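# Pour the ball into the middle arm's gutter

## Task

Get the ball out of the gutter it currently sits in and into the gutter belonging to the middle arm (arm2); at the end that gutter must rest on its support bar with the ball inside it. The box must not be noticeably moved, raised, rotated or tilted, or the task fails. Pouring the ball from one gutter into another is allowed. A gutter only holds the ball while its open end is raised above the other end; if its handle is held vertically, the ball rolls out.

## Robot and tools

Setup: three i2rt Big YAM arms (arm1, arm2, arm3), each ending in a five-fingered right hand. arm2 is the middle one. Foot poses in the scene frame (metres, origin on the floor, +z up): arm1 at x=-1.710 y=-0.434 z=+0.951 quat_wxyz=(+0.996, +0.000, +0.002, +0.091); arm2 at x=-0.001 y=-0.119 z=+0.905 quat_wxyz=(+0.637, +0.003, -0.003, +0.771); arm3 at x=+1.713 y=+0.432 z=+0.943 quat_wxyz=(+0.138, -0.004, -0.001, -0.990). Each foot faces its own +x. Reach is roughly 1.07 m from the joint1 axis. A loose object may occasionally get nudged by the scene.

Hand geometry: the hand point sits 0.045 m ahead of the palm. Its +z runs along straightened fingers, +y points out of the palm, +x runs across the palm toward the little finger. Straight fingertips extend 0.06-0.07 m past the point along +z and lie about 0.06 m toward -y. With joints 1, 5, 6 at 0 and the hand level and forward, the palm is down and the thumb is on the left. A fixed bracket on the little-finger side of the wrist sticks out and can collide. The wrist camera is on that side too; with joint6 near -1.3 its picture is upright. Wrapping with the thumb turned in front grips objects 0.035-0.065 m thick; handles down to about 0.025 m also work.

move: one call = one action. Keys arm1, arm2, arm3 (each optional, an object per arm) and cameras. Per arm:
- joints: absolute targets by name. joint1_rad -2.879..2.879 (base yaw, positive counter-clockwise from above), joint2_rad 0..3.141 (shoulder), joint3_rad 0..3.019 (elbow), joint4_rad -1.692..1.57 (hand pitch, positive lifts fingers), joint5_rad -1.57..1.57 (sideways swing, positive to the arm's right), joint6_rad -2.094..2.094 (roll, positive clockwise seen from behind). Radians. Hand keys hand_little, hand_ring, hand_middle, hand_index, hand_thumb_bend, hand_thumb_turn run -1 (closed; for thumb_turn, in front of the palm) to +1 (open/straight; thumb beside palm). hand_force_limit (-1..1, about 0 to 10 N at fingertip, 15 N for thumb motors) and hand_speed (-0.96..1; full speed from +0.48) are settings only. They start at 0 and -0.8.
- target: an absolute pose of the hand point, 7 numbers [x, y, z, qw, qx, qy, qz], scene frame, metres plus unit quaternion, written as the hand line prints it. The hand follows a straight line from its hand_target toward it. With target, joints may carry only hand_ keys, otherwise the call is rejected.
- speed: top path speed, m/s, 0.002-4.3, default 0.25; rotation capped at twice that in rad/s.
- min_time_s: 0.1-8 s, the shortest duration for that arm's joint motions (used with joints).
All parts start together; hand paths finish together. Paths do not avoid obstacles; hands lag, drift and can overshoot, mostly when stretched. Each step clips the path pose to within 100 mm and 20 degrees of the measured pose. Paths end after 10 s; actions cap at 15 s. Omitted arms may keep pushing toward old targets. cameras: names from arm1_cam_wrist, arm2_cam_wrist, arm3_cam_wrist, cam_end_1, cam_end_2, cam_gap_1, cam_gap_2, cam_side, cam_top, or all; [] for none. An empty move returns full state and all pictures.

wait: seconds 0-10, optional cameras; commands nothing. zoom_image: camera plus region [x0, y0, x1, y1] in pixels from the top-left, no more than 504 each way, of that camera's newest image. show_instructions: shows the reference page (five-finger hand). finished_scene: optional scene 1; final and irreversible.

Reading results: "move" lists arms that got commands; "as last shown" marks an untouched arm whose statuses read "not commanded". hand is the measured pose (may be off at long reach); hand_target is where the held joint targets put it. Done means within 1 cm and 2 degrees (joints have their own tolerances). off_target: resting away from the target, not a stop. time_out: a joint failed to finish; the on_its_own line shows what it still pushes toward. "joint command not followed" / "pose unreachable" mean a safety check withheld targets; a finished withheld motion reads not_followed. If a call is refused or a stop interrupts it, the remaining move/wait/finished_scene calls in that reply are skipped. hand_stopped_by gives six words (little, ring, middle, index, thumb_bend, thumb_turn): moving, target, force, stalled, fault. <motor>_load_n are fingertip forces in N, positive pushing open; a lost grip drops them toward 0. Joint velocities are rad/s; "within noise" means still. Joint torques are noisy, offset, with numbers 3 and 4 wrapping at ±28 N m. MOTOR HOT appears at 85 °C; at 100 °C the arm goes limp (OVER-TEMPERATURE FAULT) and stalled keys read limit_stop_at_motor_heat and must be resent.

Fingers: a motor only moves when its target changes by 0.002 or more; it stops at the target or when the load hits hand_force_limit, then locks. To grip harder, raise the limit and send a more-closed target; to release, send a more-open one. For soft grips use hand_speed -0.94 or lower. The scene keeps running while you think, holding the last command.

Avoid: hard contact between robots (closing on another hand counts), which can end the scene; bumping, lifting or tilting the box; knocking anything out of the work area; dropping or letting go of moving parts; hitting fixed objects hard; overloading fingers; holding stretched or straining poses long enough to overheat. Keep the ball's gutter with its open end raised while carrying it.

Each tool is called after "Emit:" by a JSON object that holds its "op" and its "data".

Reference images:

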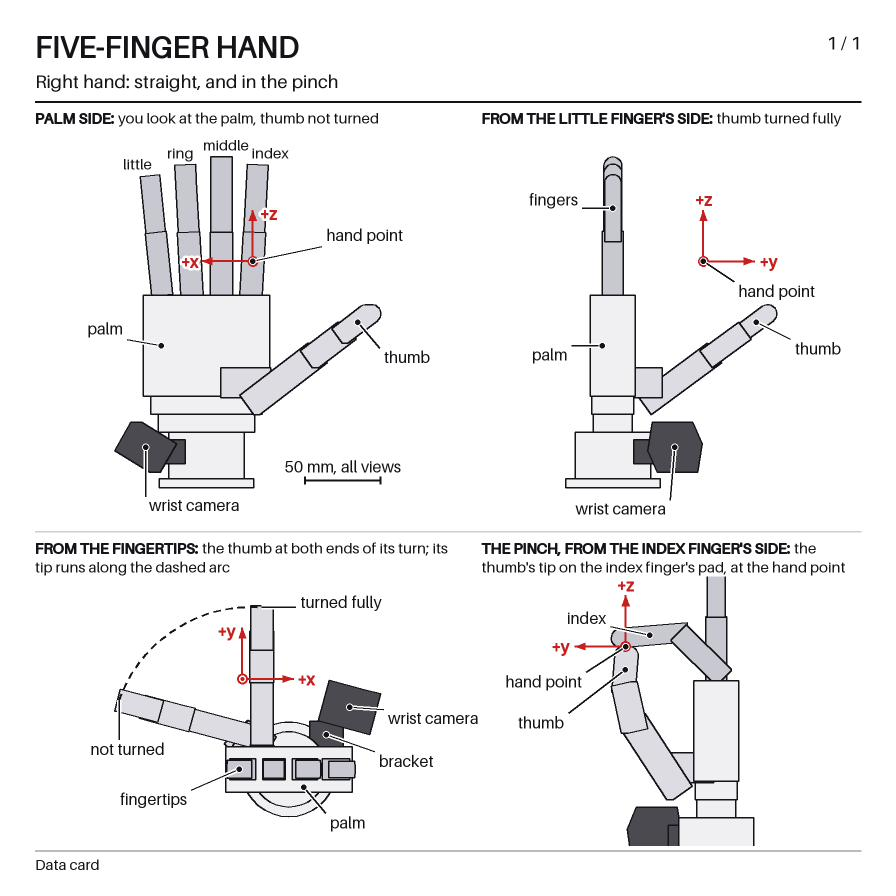

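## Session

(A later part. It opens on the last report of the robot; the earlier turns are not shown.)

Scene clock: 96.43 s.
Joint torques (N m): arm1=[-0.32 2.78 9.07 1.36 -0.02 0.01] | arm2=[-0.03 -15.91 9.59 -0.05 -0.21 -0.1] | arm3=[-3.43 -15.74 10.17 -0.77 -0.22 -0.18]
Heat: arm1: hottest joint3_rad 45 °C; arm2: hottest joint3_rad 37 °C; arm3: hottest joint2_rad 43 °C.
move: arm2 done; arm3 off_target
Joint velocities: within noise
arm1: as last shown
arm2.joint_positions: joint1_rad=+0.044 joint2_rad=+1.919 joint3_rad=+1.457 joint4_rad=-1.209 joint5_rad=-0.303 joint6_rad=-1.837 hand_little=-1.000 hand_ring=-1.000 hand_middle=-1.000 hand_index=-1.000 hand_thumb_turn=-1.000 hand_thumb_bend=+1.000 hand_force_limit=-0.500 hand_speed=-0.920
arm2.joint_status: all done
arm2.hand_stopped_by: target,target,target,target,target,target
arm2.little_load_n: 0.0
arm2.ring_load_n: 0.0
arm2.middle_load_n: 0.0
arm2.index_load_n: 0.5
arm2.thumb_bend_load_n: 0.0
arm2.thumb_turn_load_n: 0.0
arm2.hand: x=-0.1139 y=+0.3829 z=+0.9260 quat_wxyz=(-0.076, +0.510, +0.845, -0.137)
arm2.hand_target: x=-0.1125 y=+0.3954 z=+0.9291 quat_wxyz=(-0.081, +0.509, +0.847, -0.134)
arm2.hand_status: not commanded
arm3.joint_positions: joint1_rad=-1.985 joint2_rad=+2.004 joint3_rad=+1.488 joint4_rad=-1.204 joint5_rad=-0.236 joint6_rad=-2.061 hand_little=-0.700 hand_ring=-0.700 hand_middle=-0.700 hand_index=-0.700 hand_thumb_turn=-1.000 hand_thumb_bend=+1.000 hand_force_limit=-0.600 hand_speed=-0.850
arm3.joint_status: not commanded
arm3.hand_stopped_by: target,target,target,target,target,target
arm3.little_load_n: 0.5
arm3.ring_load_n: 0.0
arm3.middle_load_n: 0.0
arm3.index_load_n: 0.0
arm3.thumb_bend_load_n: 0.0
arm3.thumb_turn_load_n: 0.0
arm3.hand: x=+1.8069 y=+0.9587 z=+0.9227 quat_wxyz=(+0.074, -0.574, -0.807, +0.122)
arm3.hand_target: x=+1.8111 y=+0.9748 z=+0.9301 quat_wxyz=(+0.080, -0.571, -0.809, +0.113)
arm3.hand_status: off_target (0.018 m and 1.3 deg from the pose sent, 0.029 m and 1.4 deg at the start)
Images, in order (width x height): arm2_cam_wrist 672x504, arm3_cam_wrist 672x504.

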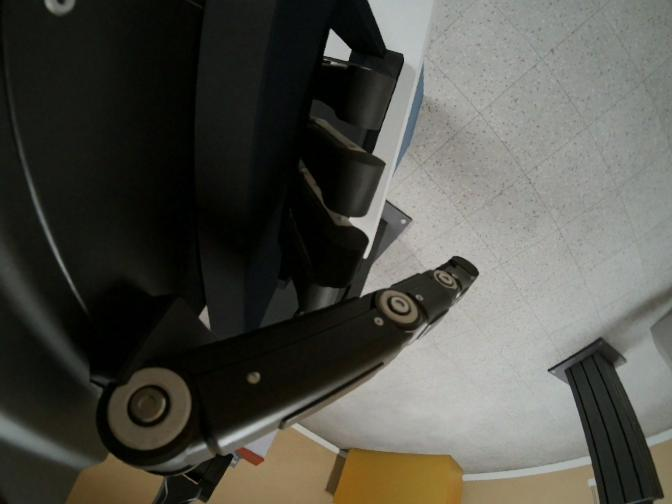

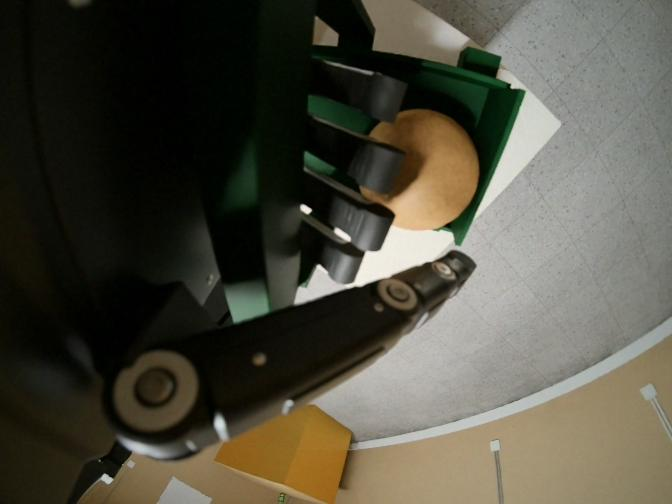

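Emit:
{"op": "move", "data": {"arm3": {"target": [1.811, 0.974, 0.922, -0.0803, 0.5715, 0.8087, -0.1137], "speed": 0.03}}}

Emit:
{"op": "move", "data": {"arm3": {"joints": {"hand_little": -0.9, "hand_ring": -0.9, "hand_middle": -0.9, "hand_index": -0.9, "hand_force_limit": -0.5, "hand_speed": -0.92}}, "cameras": ["arm3_cam_wrist"]}}

Emit:
{"op": "zoom_image", "data": {"camera": "arm3_cam_wrist", "region": [200, 20, 480, 300]}}

Scene clock: 97.57 s.
Joint torques (N m): arm1=[-0.32 2.84 9.09 1.37 -0.01 0.01] | arm2=[-0.15 -15.97 9.61 -0.06 -0.21 -0.11] | arm3=[-3.55 -15.79 9.43 -0.06 -0.23 -0.18]
Heat: arm1: hottest joint3_rad 45 °C; arm2: hottest joint3_rad 37 °C; arm3: hottest joint2_rad 43 °C.
move: arm3 off_target
Joint velocities: within noise
arm1, arm2: as last shown
arm3.joint_positions: joint1_rad=-1.985 joint2_rad=+2.013 joint3_rad=+1.488 joint4_rad=-1.204 joint5_rad=-0.236 joint6_rad=-2.061 hand_little=-0.700 hand_ring=-0.700 hand_middle=-0.700 hand_index=-0.700 hand_thumb_turn=-1.000 hand_thumb_bend=+1.000 hand_force_limit=-0.600 hand_speed=-0.850
arm3.joint_status: not commanded
arm3.hand_stopped_by: target,target,target,target,target,target
arm3.little_load_n: 0.0
arm3.ring_load_n: 0.0
arm3.middle_load_n: 0.0
arm3.index_load_n: 0.0
arm3.thumb_bend_load_n: 0.0
arm3.thumb_turn_load_n: 0.0
arm3.hand: x=+1.8067 y=+0.9573 z=+0.9180 quat_wxyz=(+0.072, -0.574, -0.806, +0.126)
arm3.hand_target: x=+1.8110 y=+0.9735 z=+0.9220 quat_wxyz=(+0.080, -0.572, -0.809, +0.114)
arm3.hand_status: off_target (0.018 m and 1.8 deg from the pose sent, 0.016 m and 1.3 deg at the start)
pictures: none

Scene clock: 98.93 s.
Joint torques (N m): arm1=[-0.44 2.78 9.05 1.42 -0.02 0.02] | arm2=[-0.03 -15.97 9.61 -0.06 -0.21 -0.1] | arm3=[-2.84 -16.38 9.26 0.1 -0.24 -0.18]
Heat: arm1: hottest joint3_rad 45 °C; arm2: hottest joint3_rad 37 °C; arm3: hottest joint2_rad 43 °C.
move: arm3 done
Joint velocities: within noise
arm1, arm2: as last shown
arm3.joint_positions: joint1_rad=-1.985 joint2_rad=+2.013 joint3_rad=+1.488 joint4_rad=-1.204 joint5_rad=-0.236 joint6_rad=-2.061 hand_little=-0.900 hand_ring=-0.900 hand_middle=-0.900 hand_index=-0.900 hand_thumb_turn=-1.000 hand_thumb_bend=+1.000 hand_force_limit=-0.500 hand_speed=-0.920
arm3.joint_status: all done
arm3.hand_stopped_by: target,target,target,target,target,target
arm3.little_load_n: 0.0
arm3.ring_load_n: 0.0
arm3.middle_load_n: 0.0
arm3.index_load_n: 0.5
arm3.thumb_bend_load_n: 0.0
arm3.thumb_turn_load_n: 0.0
arm3.hand: x=+1.8067 y=+0.9573 z=+0.9180 quat_wxyz=(+0.072, -0.574, -0.806, +0.126)
arm3.hand_target: x=+1.8110 y=+0.9737 z=+0.9227 quat_wxyz=(+0.081, -0.571, -0.809, +0.113)
arm3.hand_status: not commanded
Images, in order (width x height): arm3_cam_wrist 672x504.

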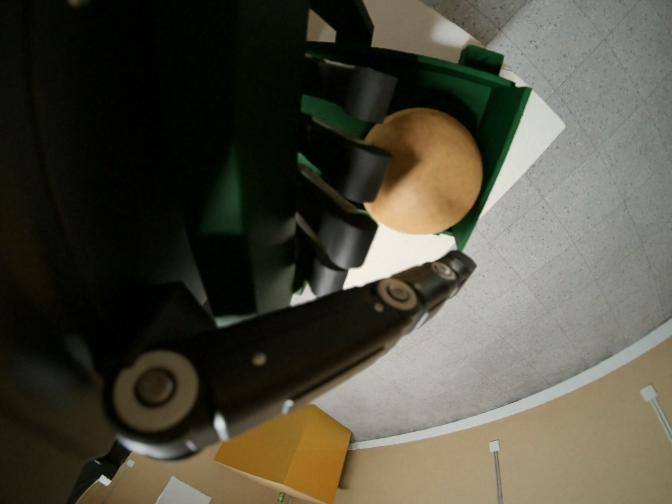

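Scaled by 1.800 from the camera's image (finer frame: 960x720).

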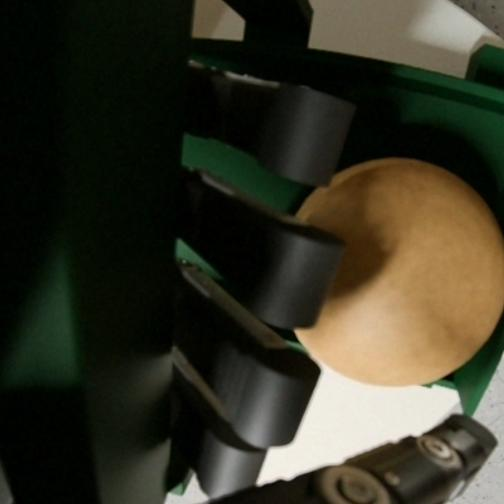

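Good. Close fully and lift arm2 gently to see how it holds.

Emit:
{"op": "move", "data": {"arm3": {"joints": {"hand_little": -1.0, "hand_ring": -1.0, "hand_middle": -1.0, "hand_index": -1.0}}, "arm2": {"target": [-0.1112, 0.395, 0.960, -0.0806, 0.5087, 0.8466, -0.1341], "speed": 0.04}, "cameras": ["arm2_cam_wrist", "arm3_cam_wrist", "cam_end_2", "cam_gap_1", "cam_gap_2"]}}

Emit:
{"op": "zoom_image", "data": {"camera": "cam_end_2", "region": [400, 90, 480, 170]}}

Emit:
{"op": "zoom_image", "data": {"camera": "cam_gap_1", "region": [560, 0, 760, 110]}}

Emit:
{"op": "zoom_image", "data": {"camera": "cam_gap_2", "region": [0, 20, 140, 200]}}

Scene clock: 100.37 s.
Joint torques (N m): arm1=[-0.26 2.9 9.06 1.4 -0.01 0.03] | arm2=[0.03 -18.32 10.1 -0.2 -0.19 -0.11] | arm3=[-3.55 -16.21 9.35 -0.02 -0.26 -0.17]
Heat: arm1: hottest joint3_rad 45 °C; arm2: hottest joint3_rad 37 °C; arm3: hottest joint2_rad 43 °C.
move: arm2 off_target; arm3 done
Joint velocities: within noise
arm1.joint_positions: joint1_rad=+0.306 joint2_rad=+0.595 joint3_rad=+1.346 joint4_rad=-1.450 joint5_rad=+0.097 joint6_rad=-1.188 hand_little=+1.000 hand_ring=+1.000 hand_middle=+1.000 hand_index=+1.000 hand_thumb_turn=+1.000 hand_thumb_bend=+1.000 hand_force_limit=+0.000 hand_speed=-0.800
arm1.joint_status: not commanded
arm1.hand_stopped_by: target,target,target,target,target,target
arm1.little_load_n: 0.0
arm1.ring_load_n: 0.0
arm1.middle_load_n: 0.0
arm1.index_load_n: 0.0
arm1.thumb_bend_load_n: 0.0
arm1.thumb_turn_load_n: 0.0
arm1.hand: x=-1.5074 y=-0.3989 z=+1.4019 quat_wxyz=(-0.138, +0.906, +0.027, +0.399)
arm1.hand_target: x=-1.5070 y=-0.3988 z=+1.4132 quat_wxyz=(-0.144, +0.900, +0.026, +0.411)
arm1.hand_status: not commanded
arm2.joint_positions: joint1_rad=+0.044 joint2_rad=+1.919 joint3_rad=+1.486 joint4_rad=-1.278 joint5_rad=-0.303 joint6_rad=-1.837 hand_little=-1.000 hand_ring=-1.000 hand_middle=-1.000 hand_index=-1.000 hand_thumb_turn=-1.000 hand_thumb_bend=+1.000 hand_force_limit=-0.500 hand_speed=-0.920
arm2.joint_status: not commanded
arm2.hand_stopped_by: target,target,target,target,target,target
arm2.little_load_n: 0.0
arm2.ring_load_n: 0.0
arm2.middle_load_n: 0.0
arm2.index_load_n: 0.5
arm2.thumb_bend_load_n: -0.5
arm2.thumb_turn_load_n: 0.5
arm2.hand: x=-0.1125 y=+0.3768 z=+0.9379 quat_wxyz=(-0.063, +0.512, +0.843, -0.151)
arm2.hand_target: x=-0.1120 y=+0.3939 z=+0.9591 quat_wxyz=(-0.080, +0.508, +0.847, -0.135)
arm2.hand_status: off_target (0.029 m and 2.9 deg from the pose sent, 0.036 m and 0.6 deg at the start)
arm3.joint_positions: joint1_rad=-1.985 joint2_rad=+2.014 joint3_rad=+1.488 joint4_rad=-1.204 joint5_rad=-0.236 joint6_rad=-2.061 hand_little=-1.000 hand_ring=-1.000 hand_middle=-1.000 hand_index=-1.000 hand_thumb_turn=-1.000 hand_thumb_bend=+1.000 hand_force_limit=-0.500 hand_speed=-0.920
arm3.joint_status: all done
arm3.hand_stopped_by: target,target,target,target,target,target
arm3.little_load_n: 0.0
arm3.ring_load_n: 0.5
arm3.middle_load_n: 0.5
arm3.index_load_n: 0.5
arm3.thumb_bend_load_n: 0.0
arm3.thumb_turn_load_n: 0.0
arm3.hand: x=+1.8066 y=+0.9570 z=+0.9172 quat_wxyz=(+0.071, -0.574, -0.806, +0.127)
arm3.hand_target: x=+1.8110 y=+0.9737 z=+0.9226 quat_wxyz=(+0.080, -0.571, -0.809, +0.113)
arm3.hand_status: not commanded
Images, in order (width x height): arm2_cam_wrist 672x504, arm3_cam_wrist 672x504, cam_end_2 896x504, cam_gap_1 896x504, cam_gap_2 896x504.

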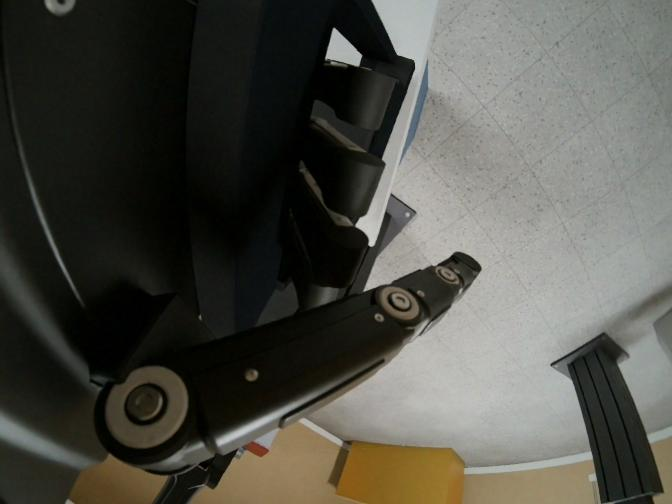

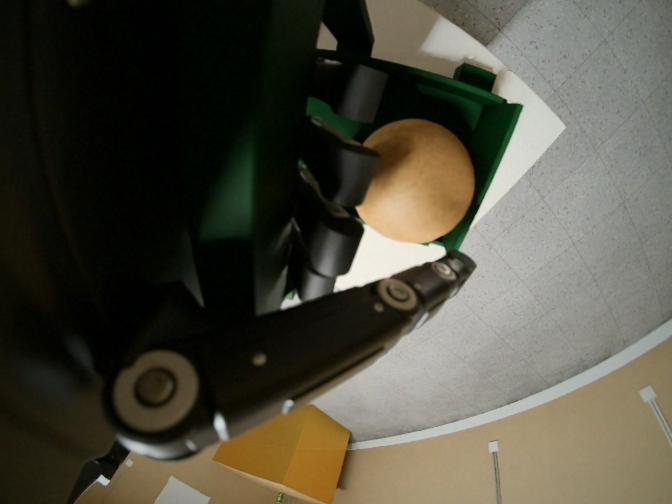

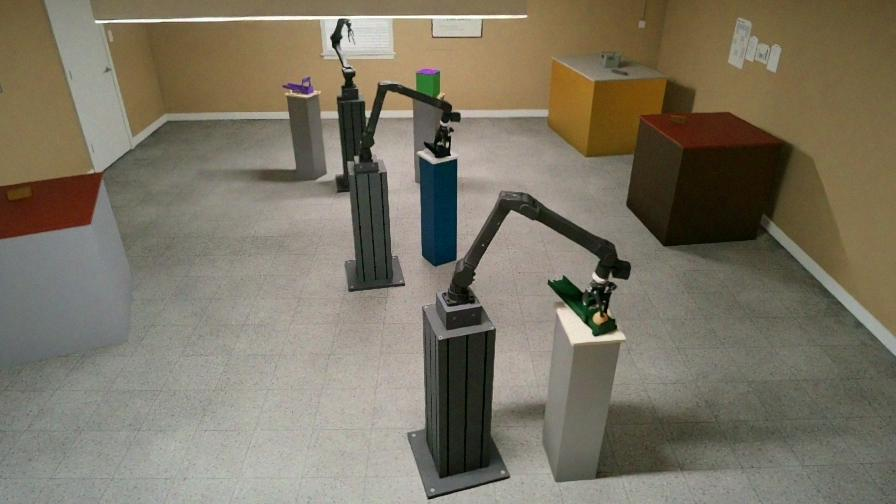

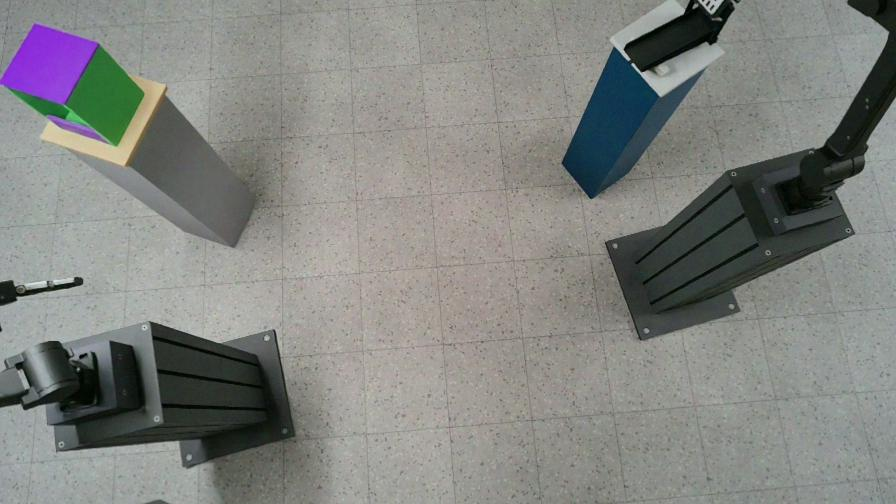

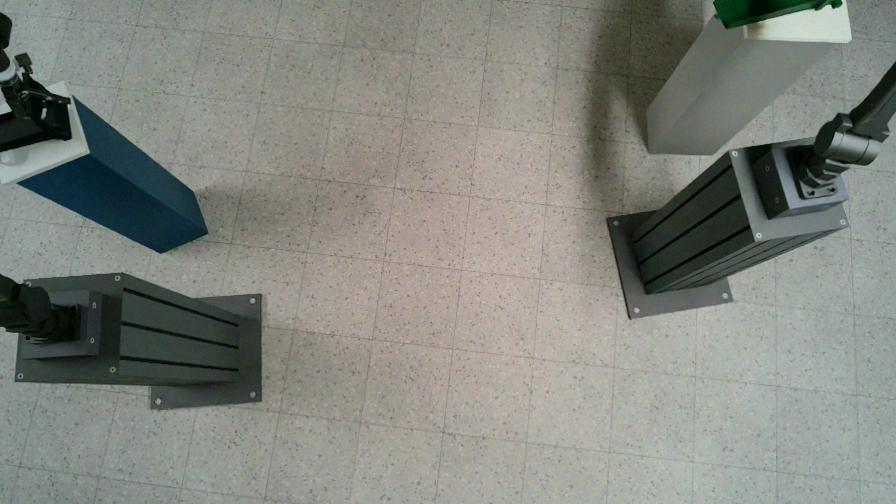

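Scaled by 6.300 from the camera's image (finer frame: 1280x720).

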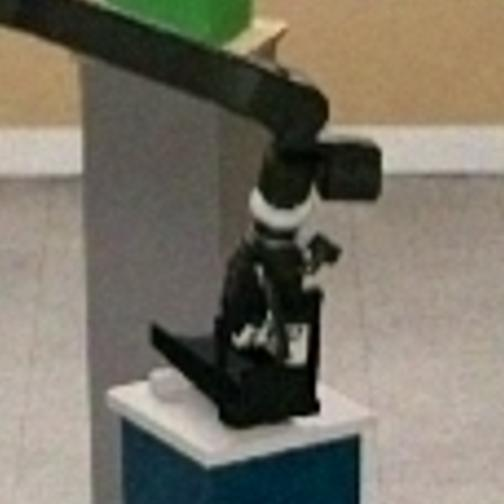

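Scaled by 2.520 from the camera's image (finer frame: 1280x720).

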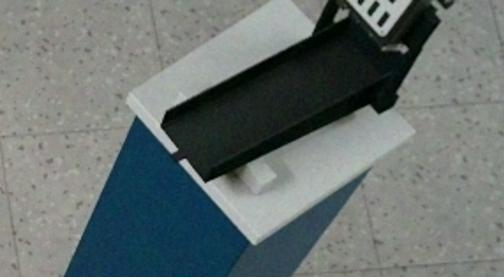

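Scaled by 2.800 from the camera's image (finer frame: 1280x720).

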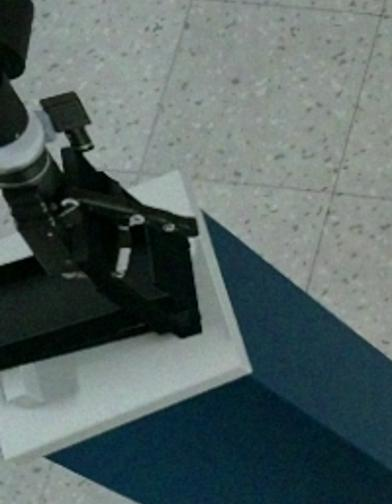

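Emit:
{"op": "move", "data": {"arm2": {"target": [-0.1112, 0.395, 1.01, -0.0806, 0.5087, 0.8466, -0.1341], "speed": 0.05}, "cameras": ["arm2_cam_wrist", "cam_end_2", "cam_gap_1", "cam_gap_2", "cam_side"]}}

Emit:
{"op": "zoom_image", "data": {"camera": "cam_end_2", "region": [400, 90, 480, 170]}}

Emit:
{"op": "zoom_image", "data": {"camera": "cam_gap_1", "region": [560, 0, 760, 110]}}

Emit:
{"op": "zoom_image", "data": {"camera": "cam_side", "region": [400, 190, 520, 310]}}

Scene clock: 102.07 s.
Joint torques (N m): arm1=[-0.26 2.96 9.1 1.37 -0.01 0.02] | arm2=[-0.15 -18.61 10.66 -0.16 -0.19 -0.11] | arm3=[-3.37 -16.09 9.43 -0.08 -0.21 -0.18]
Heat: arm1: hottest joint3_rad 45 °C; arm2: hottest joint3_rad 37 °C; arm3: hottest joint2_rad 43 °C.
move: arm2 off_target
Joint velocities: within noise
arm1, arm3: as last shown
arm2.joint_positions: joint1_rad=+0.044 joint2_rad=+1.879 joint3_rad=+1.564 joint4_rad=-1.397 joint5_rad=-0.303 joint6_rad=-1.837 hand_little=-1.000 hand_ring=-1.000 hand_middle=-1.000 hand_index=-1.000 hand_thumb_turn=-1.000 hand_thumb_bend=+1.000 hand_force_limit=-0.500 hand_speed=-0.920
arm2.joint_status: not commanded
arm2.hand_stopped_by: target,target,target,target,target,target
arm2.little_load_n: 0.5
arm2.ring_load_n: 0.5
arm2.middle_load_n: 0.5
arm2.index_load_n: 0.5
arm2.thumb_bend_load_n: 0.0
arm2.thumb_turn_load_n: 0.0
arm2.hand: x=-0.1131 y=+0.3794 z=+0.9873 quat_wxyz=(-0.063, +0.512, +0.843, -0.151)
arm2.hand_target: x=-0.1121 y=+0.3952 z=+1.0106 quat_wxyz=(-0.081, +0.508, +0.847, -0.133)
arm2.hand_status: off_target (0.028 m and 2.9 deg from the pose sent, 0.074 m and 2.9 deg at the start)
arm3.ring_load_n: 0.0
arm3.middle_load_n: 0.0
Images, in order (width x height): arm2_cam_wrist 672x504, cam_end_2 896x504, cam_gap_1 896x504, cam_gap_2 896x504, cam_side 896x504.

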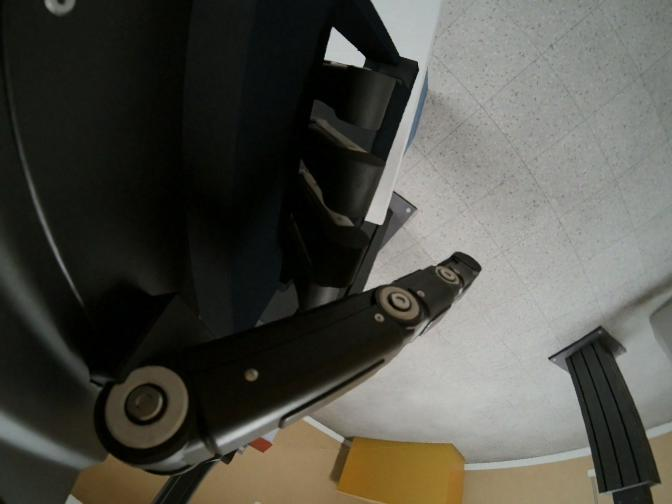

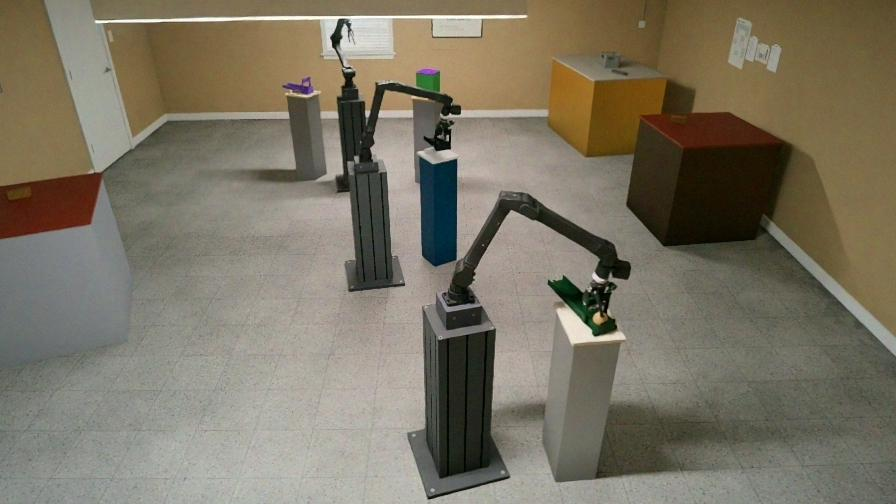

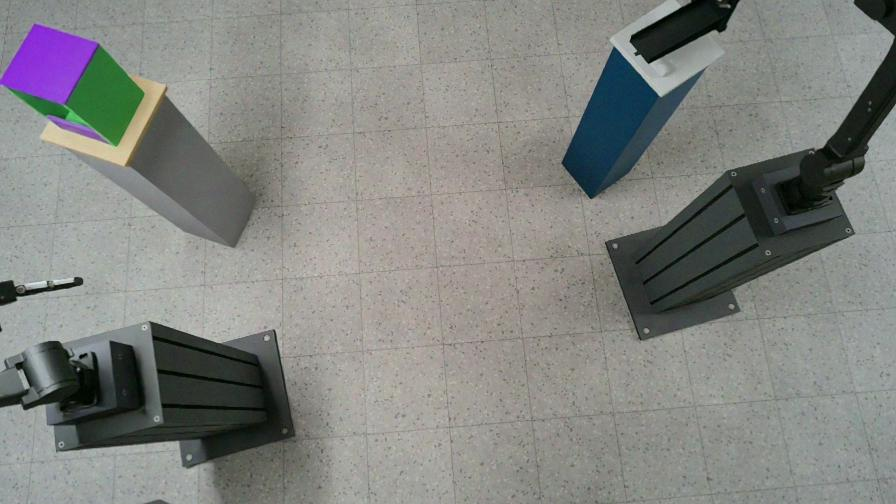

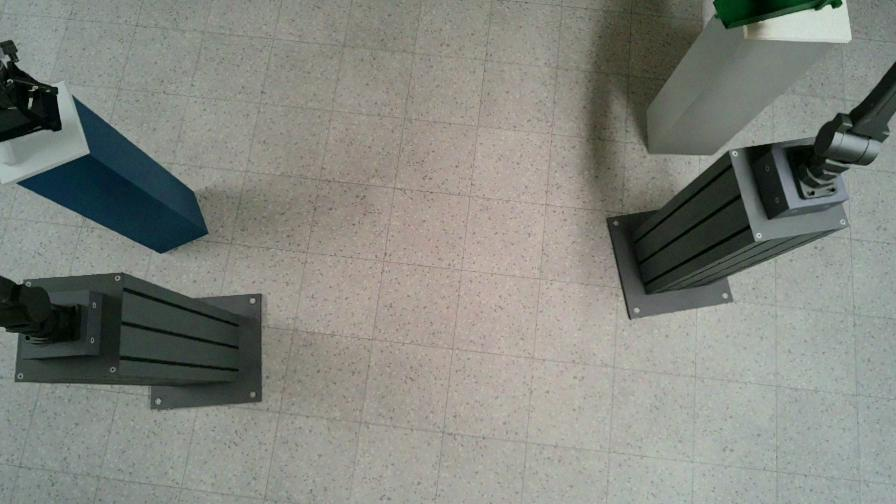

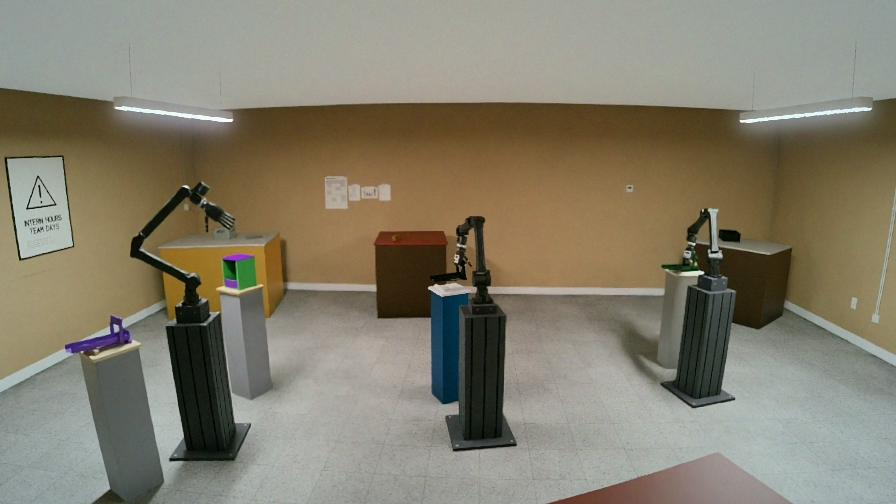

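Scaled by 6.300 from the camera's image (finer frame: 1280x720).

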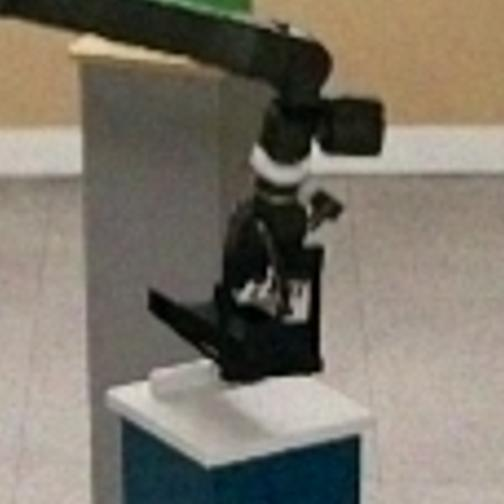

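Scaled by 2.520 from the camera's image (finer frame: 1280x720).

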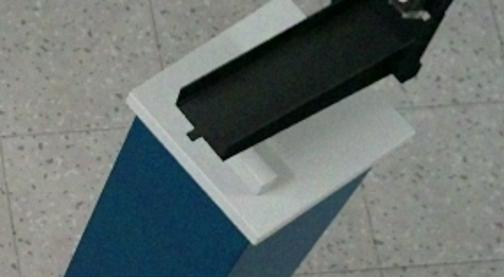

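Scaled by 4.200 from the camera's image (finer frame: 1280x720).

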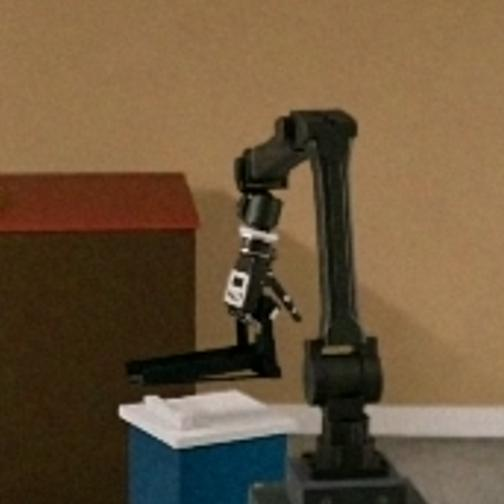

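Emit:
{"op": "move", "data": {"arm3": {"target": [1.802, 0.971, 0.940, -0.1298, 0.5624, 0.7957, -0.1837], "speed": 0.06}, "cameras": ["arm3_cam_wrist", "cam_end_2", "cam_gap_2"]}}

Emit:
{"op": "zoom_image", "data": {"camera": "cam_end_2", "region": [530, 220, 660, 350]}}

Scene clock: 105.87 s.
Joint torques (N m): arm1=[-0.32 3.02 9.09 1.39 -0.02 0.02] | arm2=[-0.09 -18.26 10.62 -0.18 -0.19 -0.11] | arm3=[-2.96 -16.62 10.63 -1.03 -0.46 -0.19]
Heat: arm1: hottest joint3_rad 45 °C; arm2: hottest joint3_rad 37 °C; arm3: hottest joint2_rad 43 °C.
move: arm3 off_target
Joint velocities: within noise
arm1, arm2: as last shown
arm2.little_load_n: 0.0
arm3.joint_positions: joint1_rad=-2.017 joint2_rad=+2.043 joint3_rad=+1.554 joint4_rad=-1.322 joint5_rad=-0.359 joint6_rad=-2.064 hand_little=-1.000 hand_ring=-1.000 hand_middle=-1.000 hand_index=-1.000 hand_thumb_turn=-1.000 hand_thumb_bend=+1.000 hand_force_limit=-0.500 hand_speed=-0.920
arm3.joint_status: not commanded
arm3.hand_stopped_by: target,target,target,target,target,target
arm3.little_load_n: 0.0
arm3.ring_load_n: 0.0
arm3.middle_load_n: 0.5
arm3.index_load_n: 0.5
arm3.thumb_bend_load_n: -0.5
arm3.thumb_turn_load_n: 0.0
arm3.hand: x=+1.7975 y=+0.9516 z=+0.9264 quat_wxyz=(+0.110, -0.588, -0.779, +0.187)
arm3.hand_target: x=+1.8022 y=+0.9706 z=+0.9398 quat_wxyz=(+0.121, -0.584, -0.783, +0.174)
arm3.hand_status: off_target (0.024 m and 4.2 deg from the pose sent, 0.027 m and 9.5 deg at the start; a joint's target at an end of its range on 56 of 59 steps)
Images, in order (width x height): arm3_cam_wrist 672x504, cam_end_2 896x504, cam_gap_2 896x504.

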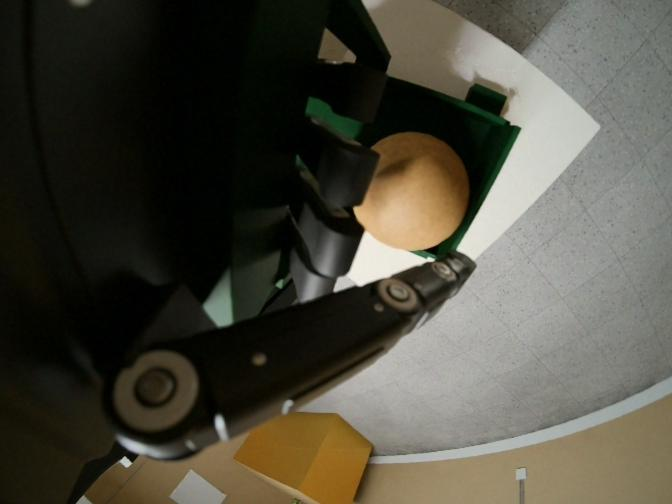

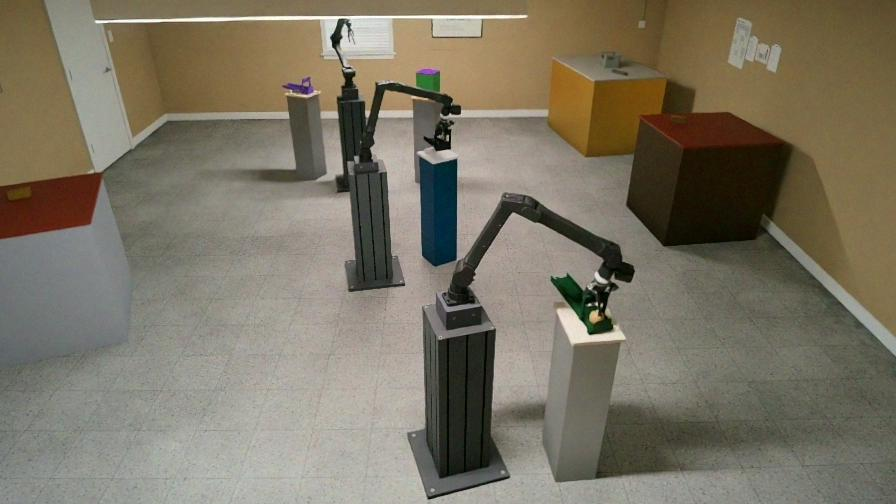

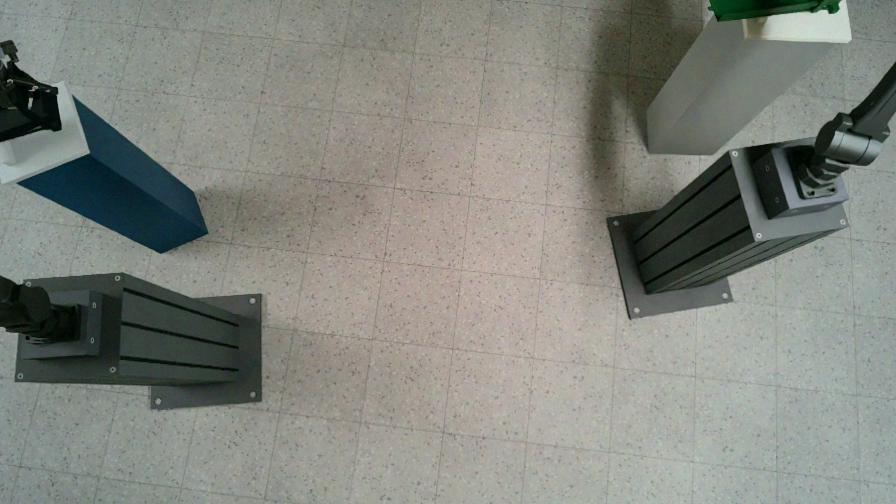

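Scaled by 3.877 from the camera's image (finer frame: 1280x720).

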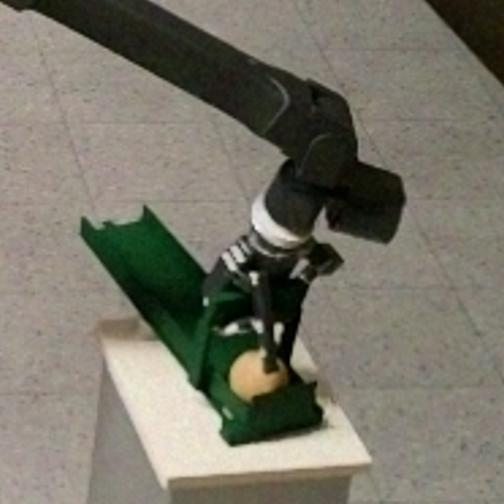

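Emit:
{"op": "move", "data": {"arm3": {"target": [1.795, 0.955, 1.05, -0.1405, 0.5852, 0.7766, -0.1864], "speed": 0.08}, "arm2": {"target": [-0.105, 0.395, 1.08, -0.1298, 0.5020, 0.8350, -0.1900], "speed": 0.08}, "cameras": ["arm2_cam_wrist", "arm3_cam_wrist", "cam_end_2", "cam_side"]}}

Emit:
{"op": "zoom_image", "data": {"camera": "cam_end_2", "region": [530, 180, 660, 310]}}

Emit:
{"op": "zoom_image", "data": {"camera": "cam_side", "region": [640, 170, 760, 290]}}

Emit:
{"op": "zoom_image", "data": {"camera": "cam_side", "region": [400, 170, 520, 290]}}

Scene clock: 108.13 s.
Joint torques (N m): arm1=[-0.32 2.84 9.02 1.4 -0.01 0.01] | arm2=[0.03 -18.14 10.95 -0.34 -0.63 -0.14] | arm3=[-3.84 -19.08 11.43 -1.57 -0.6 -0.19]
Heat: arm1: hottest joint3_rad 45 °C; arm2: hottest joint3_rad 38 °C; arm3: hottest joint2_rad 44 °C.
move: arm2 off_target; arm3 off_target
Joint velocities: within noise
arm1: as last shown
arm2.joint_positions: joint1_rad=-0.025 joint2_rad=+1.867 joint3_rad=+1.724 joint4_rad=-1.619 joint5_rad=-0.437 joint6_rad=-1.919 hand_little=-1.000 hand_ring=-1.000 hand_middle=-1.000 hand_index=-1.000 hand_thumb_turn=-1.000 hand_thumb_bend=+1.000 hand_force_limit=-0.500 hand_speed=-0.920
arm2.joint_status: not commanded
arm2.hand_stopped_by: target,target,target,target,target,target
arm2.little_load_n: 0.0
arm2.ring_load_n: 0.0
arm2.middle_load_n: 0.5
arm2.index_load_n: 0.5
arm2.thumb_bend_load_n: -0.5
arm2.thumb_turn_load_n: 0.0
arm2.hand: x=-0.1050 y=+0.3834 z=+1.0561 quat_wxyz=(-0.109, +0.508, +0.829, -0.206)
arm2.hand_target: x=-0.1044 y=+0.3953 z=+1.0795 quat_wxyz=(-0.130, +0.502, +0.834, -0.190)
arm2.hand_status: off_target (0.027 m and 3.1 deg from the pose sent, 0.094 m and 9.0 deg at the start)
arm3.joint_positions: joint1_rad=-2.022 joint2_rad=+1.942 joint3_rad=+1.636 joint4_rad=-1.549 joint5_rad=-0.400 joint6_rad=-2.064 hand_little=-1.000 hand_ring=-1.000 hand_middle=-1.000 hand_index=-1.000 hand_thumb_turn=-1.000 hand_thumb_bend=+1.000 hand_force_limit=-0.500 hand_speed=-0.920
arm3.joint_status: not commanded
arm3.hand_stopped_by: target,target,target,target,target,target
arm3.little_load_n: 0.0
arm3.ring_load_n: 0.5
arm3.middle_load_n: 0.5
arm3.index_load_n: 0.5
arm3.thumb_bend_load_n: 0.0
arm3.thumb_turn_load_n: 0.0
arm3.hand: x=+1.7895 y=+0.9363 z=+1.0162 quat_wxyz=(+0.118, -0.591, -0.769, +0.214)
arm3.hand_target: x=+1.7947 y=+0.9543 z=+1.0497 quat_wxyz=(+0.139, -0.587, -0.776, +0.186)
arm3.hand_status: off_target (0.039 m and 4.2 deg from the pose sent, 0.124 m and 3.5 deg at the start; a joint's target at an end of its range on 58 of 61 steps)
Images, in order (width x height): arm2_cam_wrist 672x504, arm3_cam_wrist 672x504, cam_end_2 896x504, cam_side 896x504.

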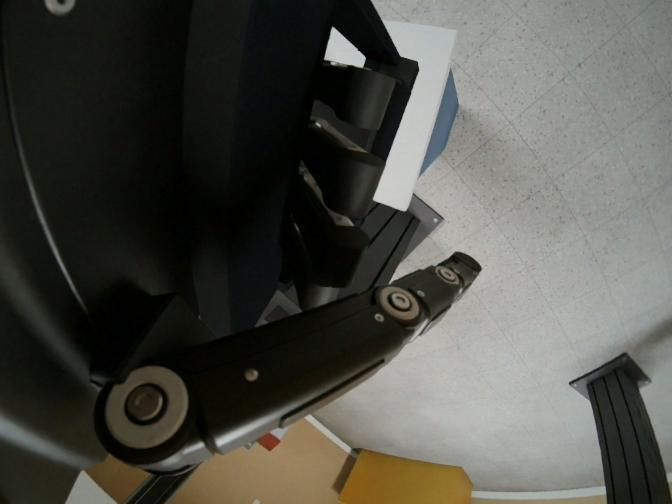

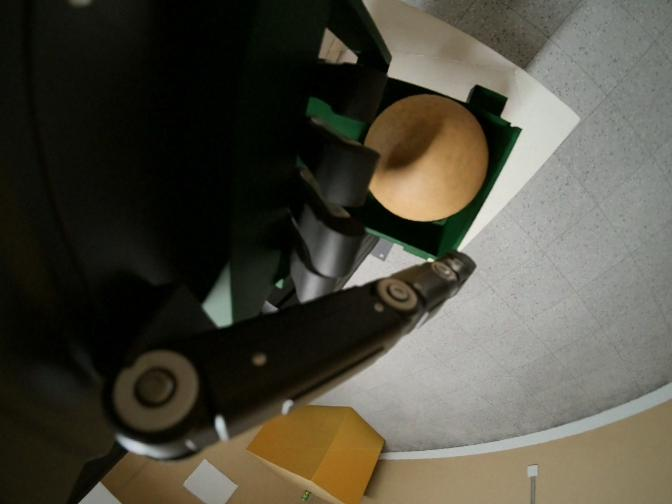

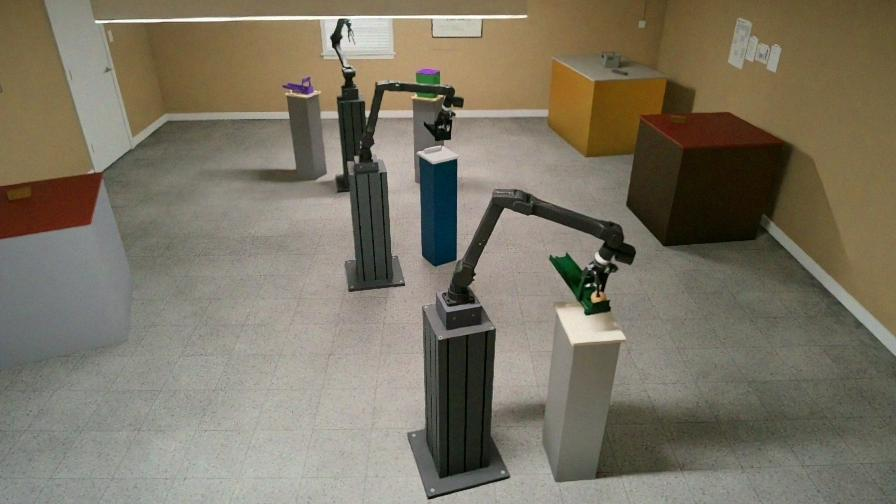

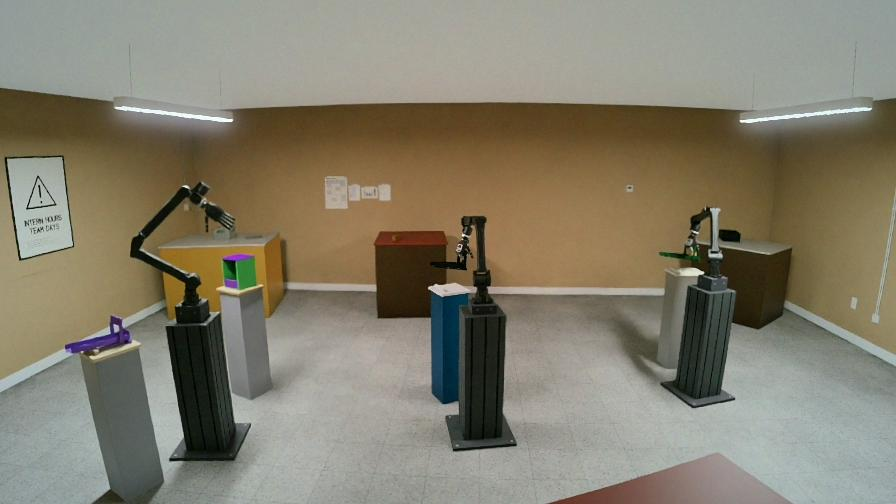

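Scaled by 3.877 from the camera's image (finer frame: 1280x720).

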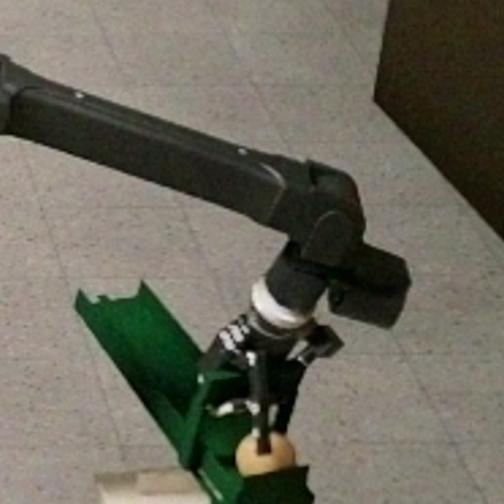

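Scaled by 4.200 from the camera's image (finer frame: 1280x720).

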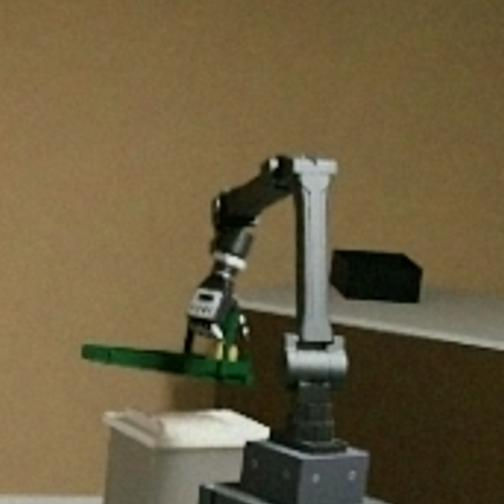

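Scaled by 4.200 from the camera's image (finer frame: 1280x720).

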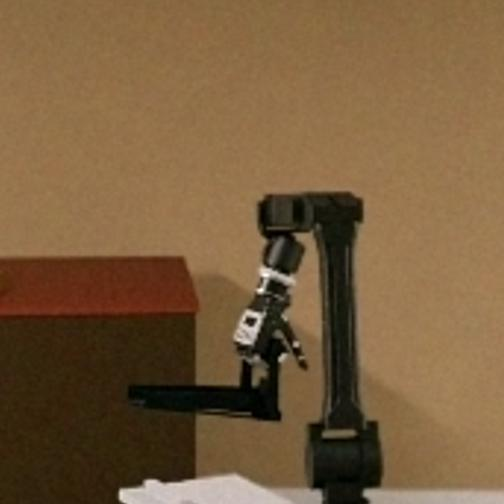

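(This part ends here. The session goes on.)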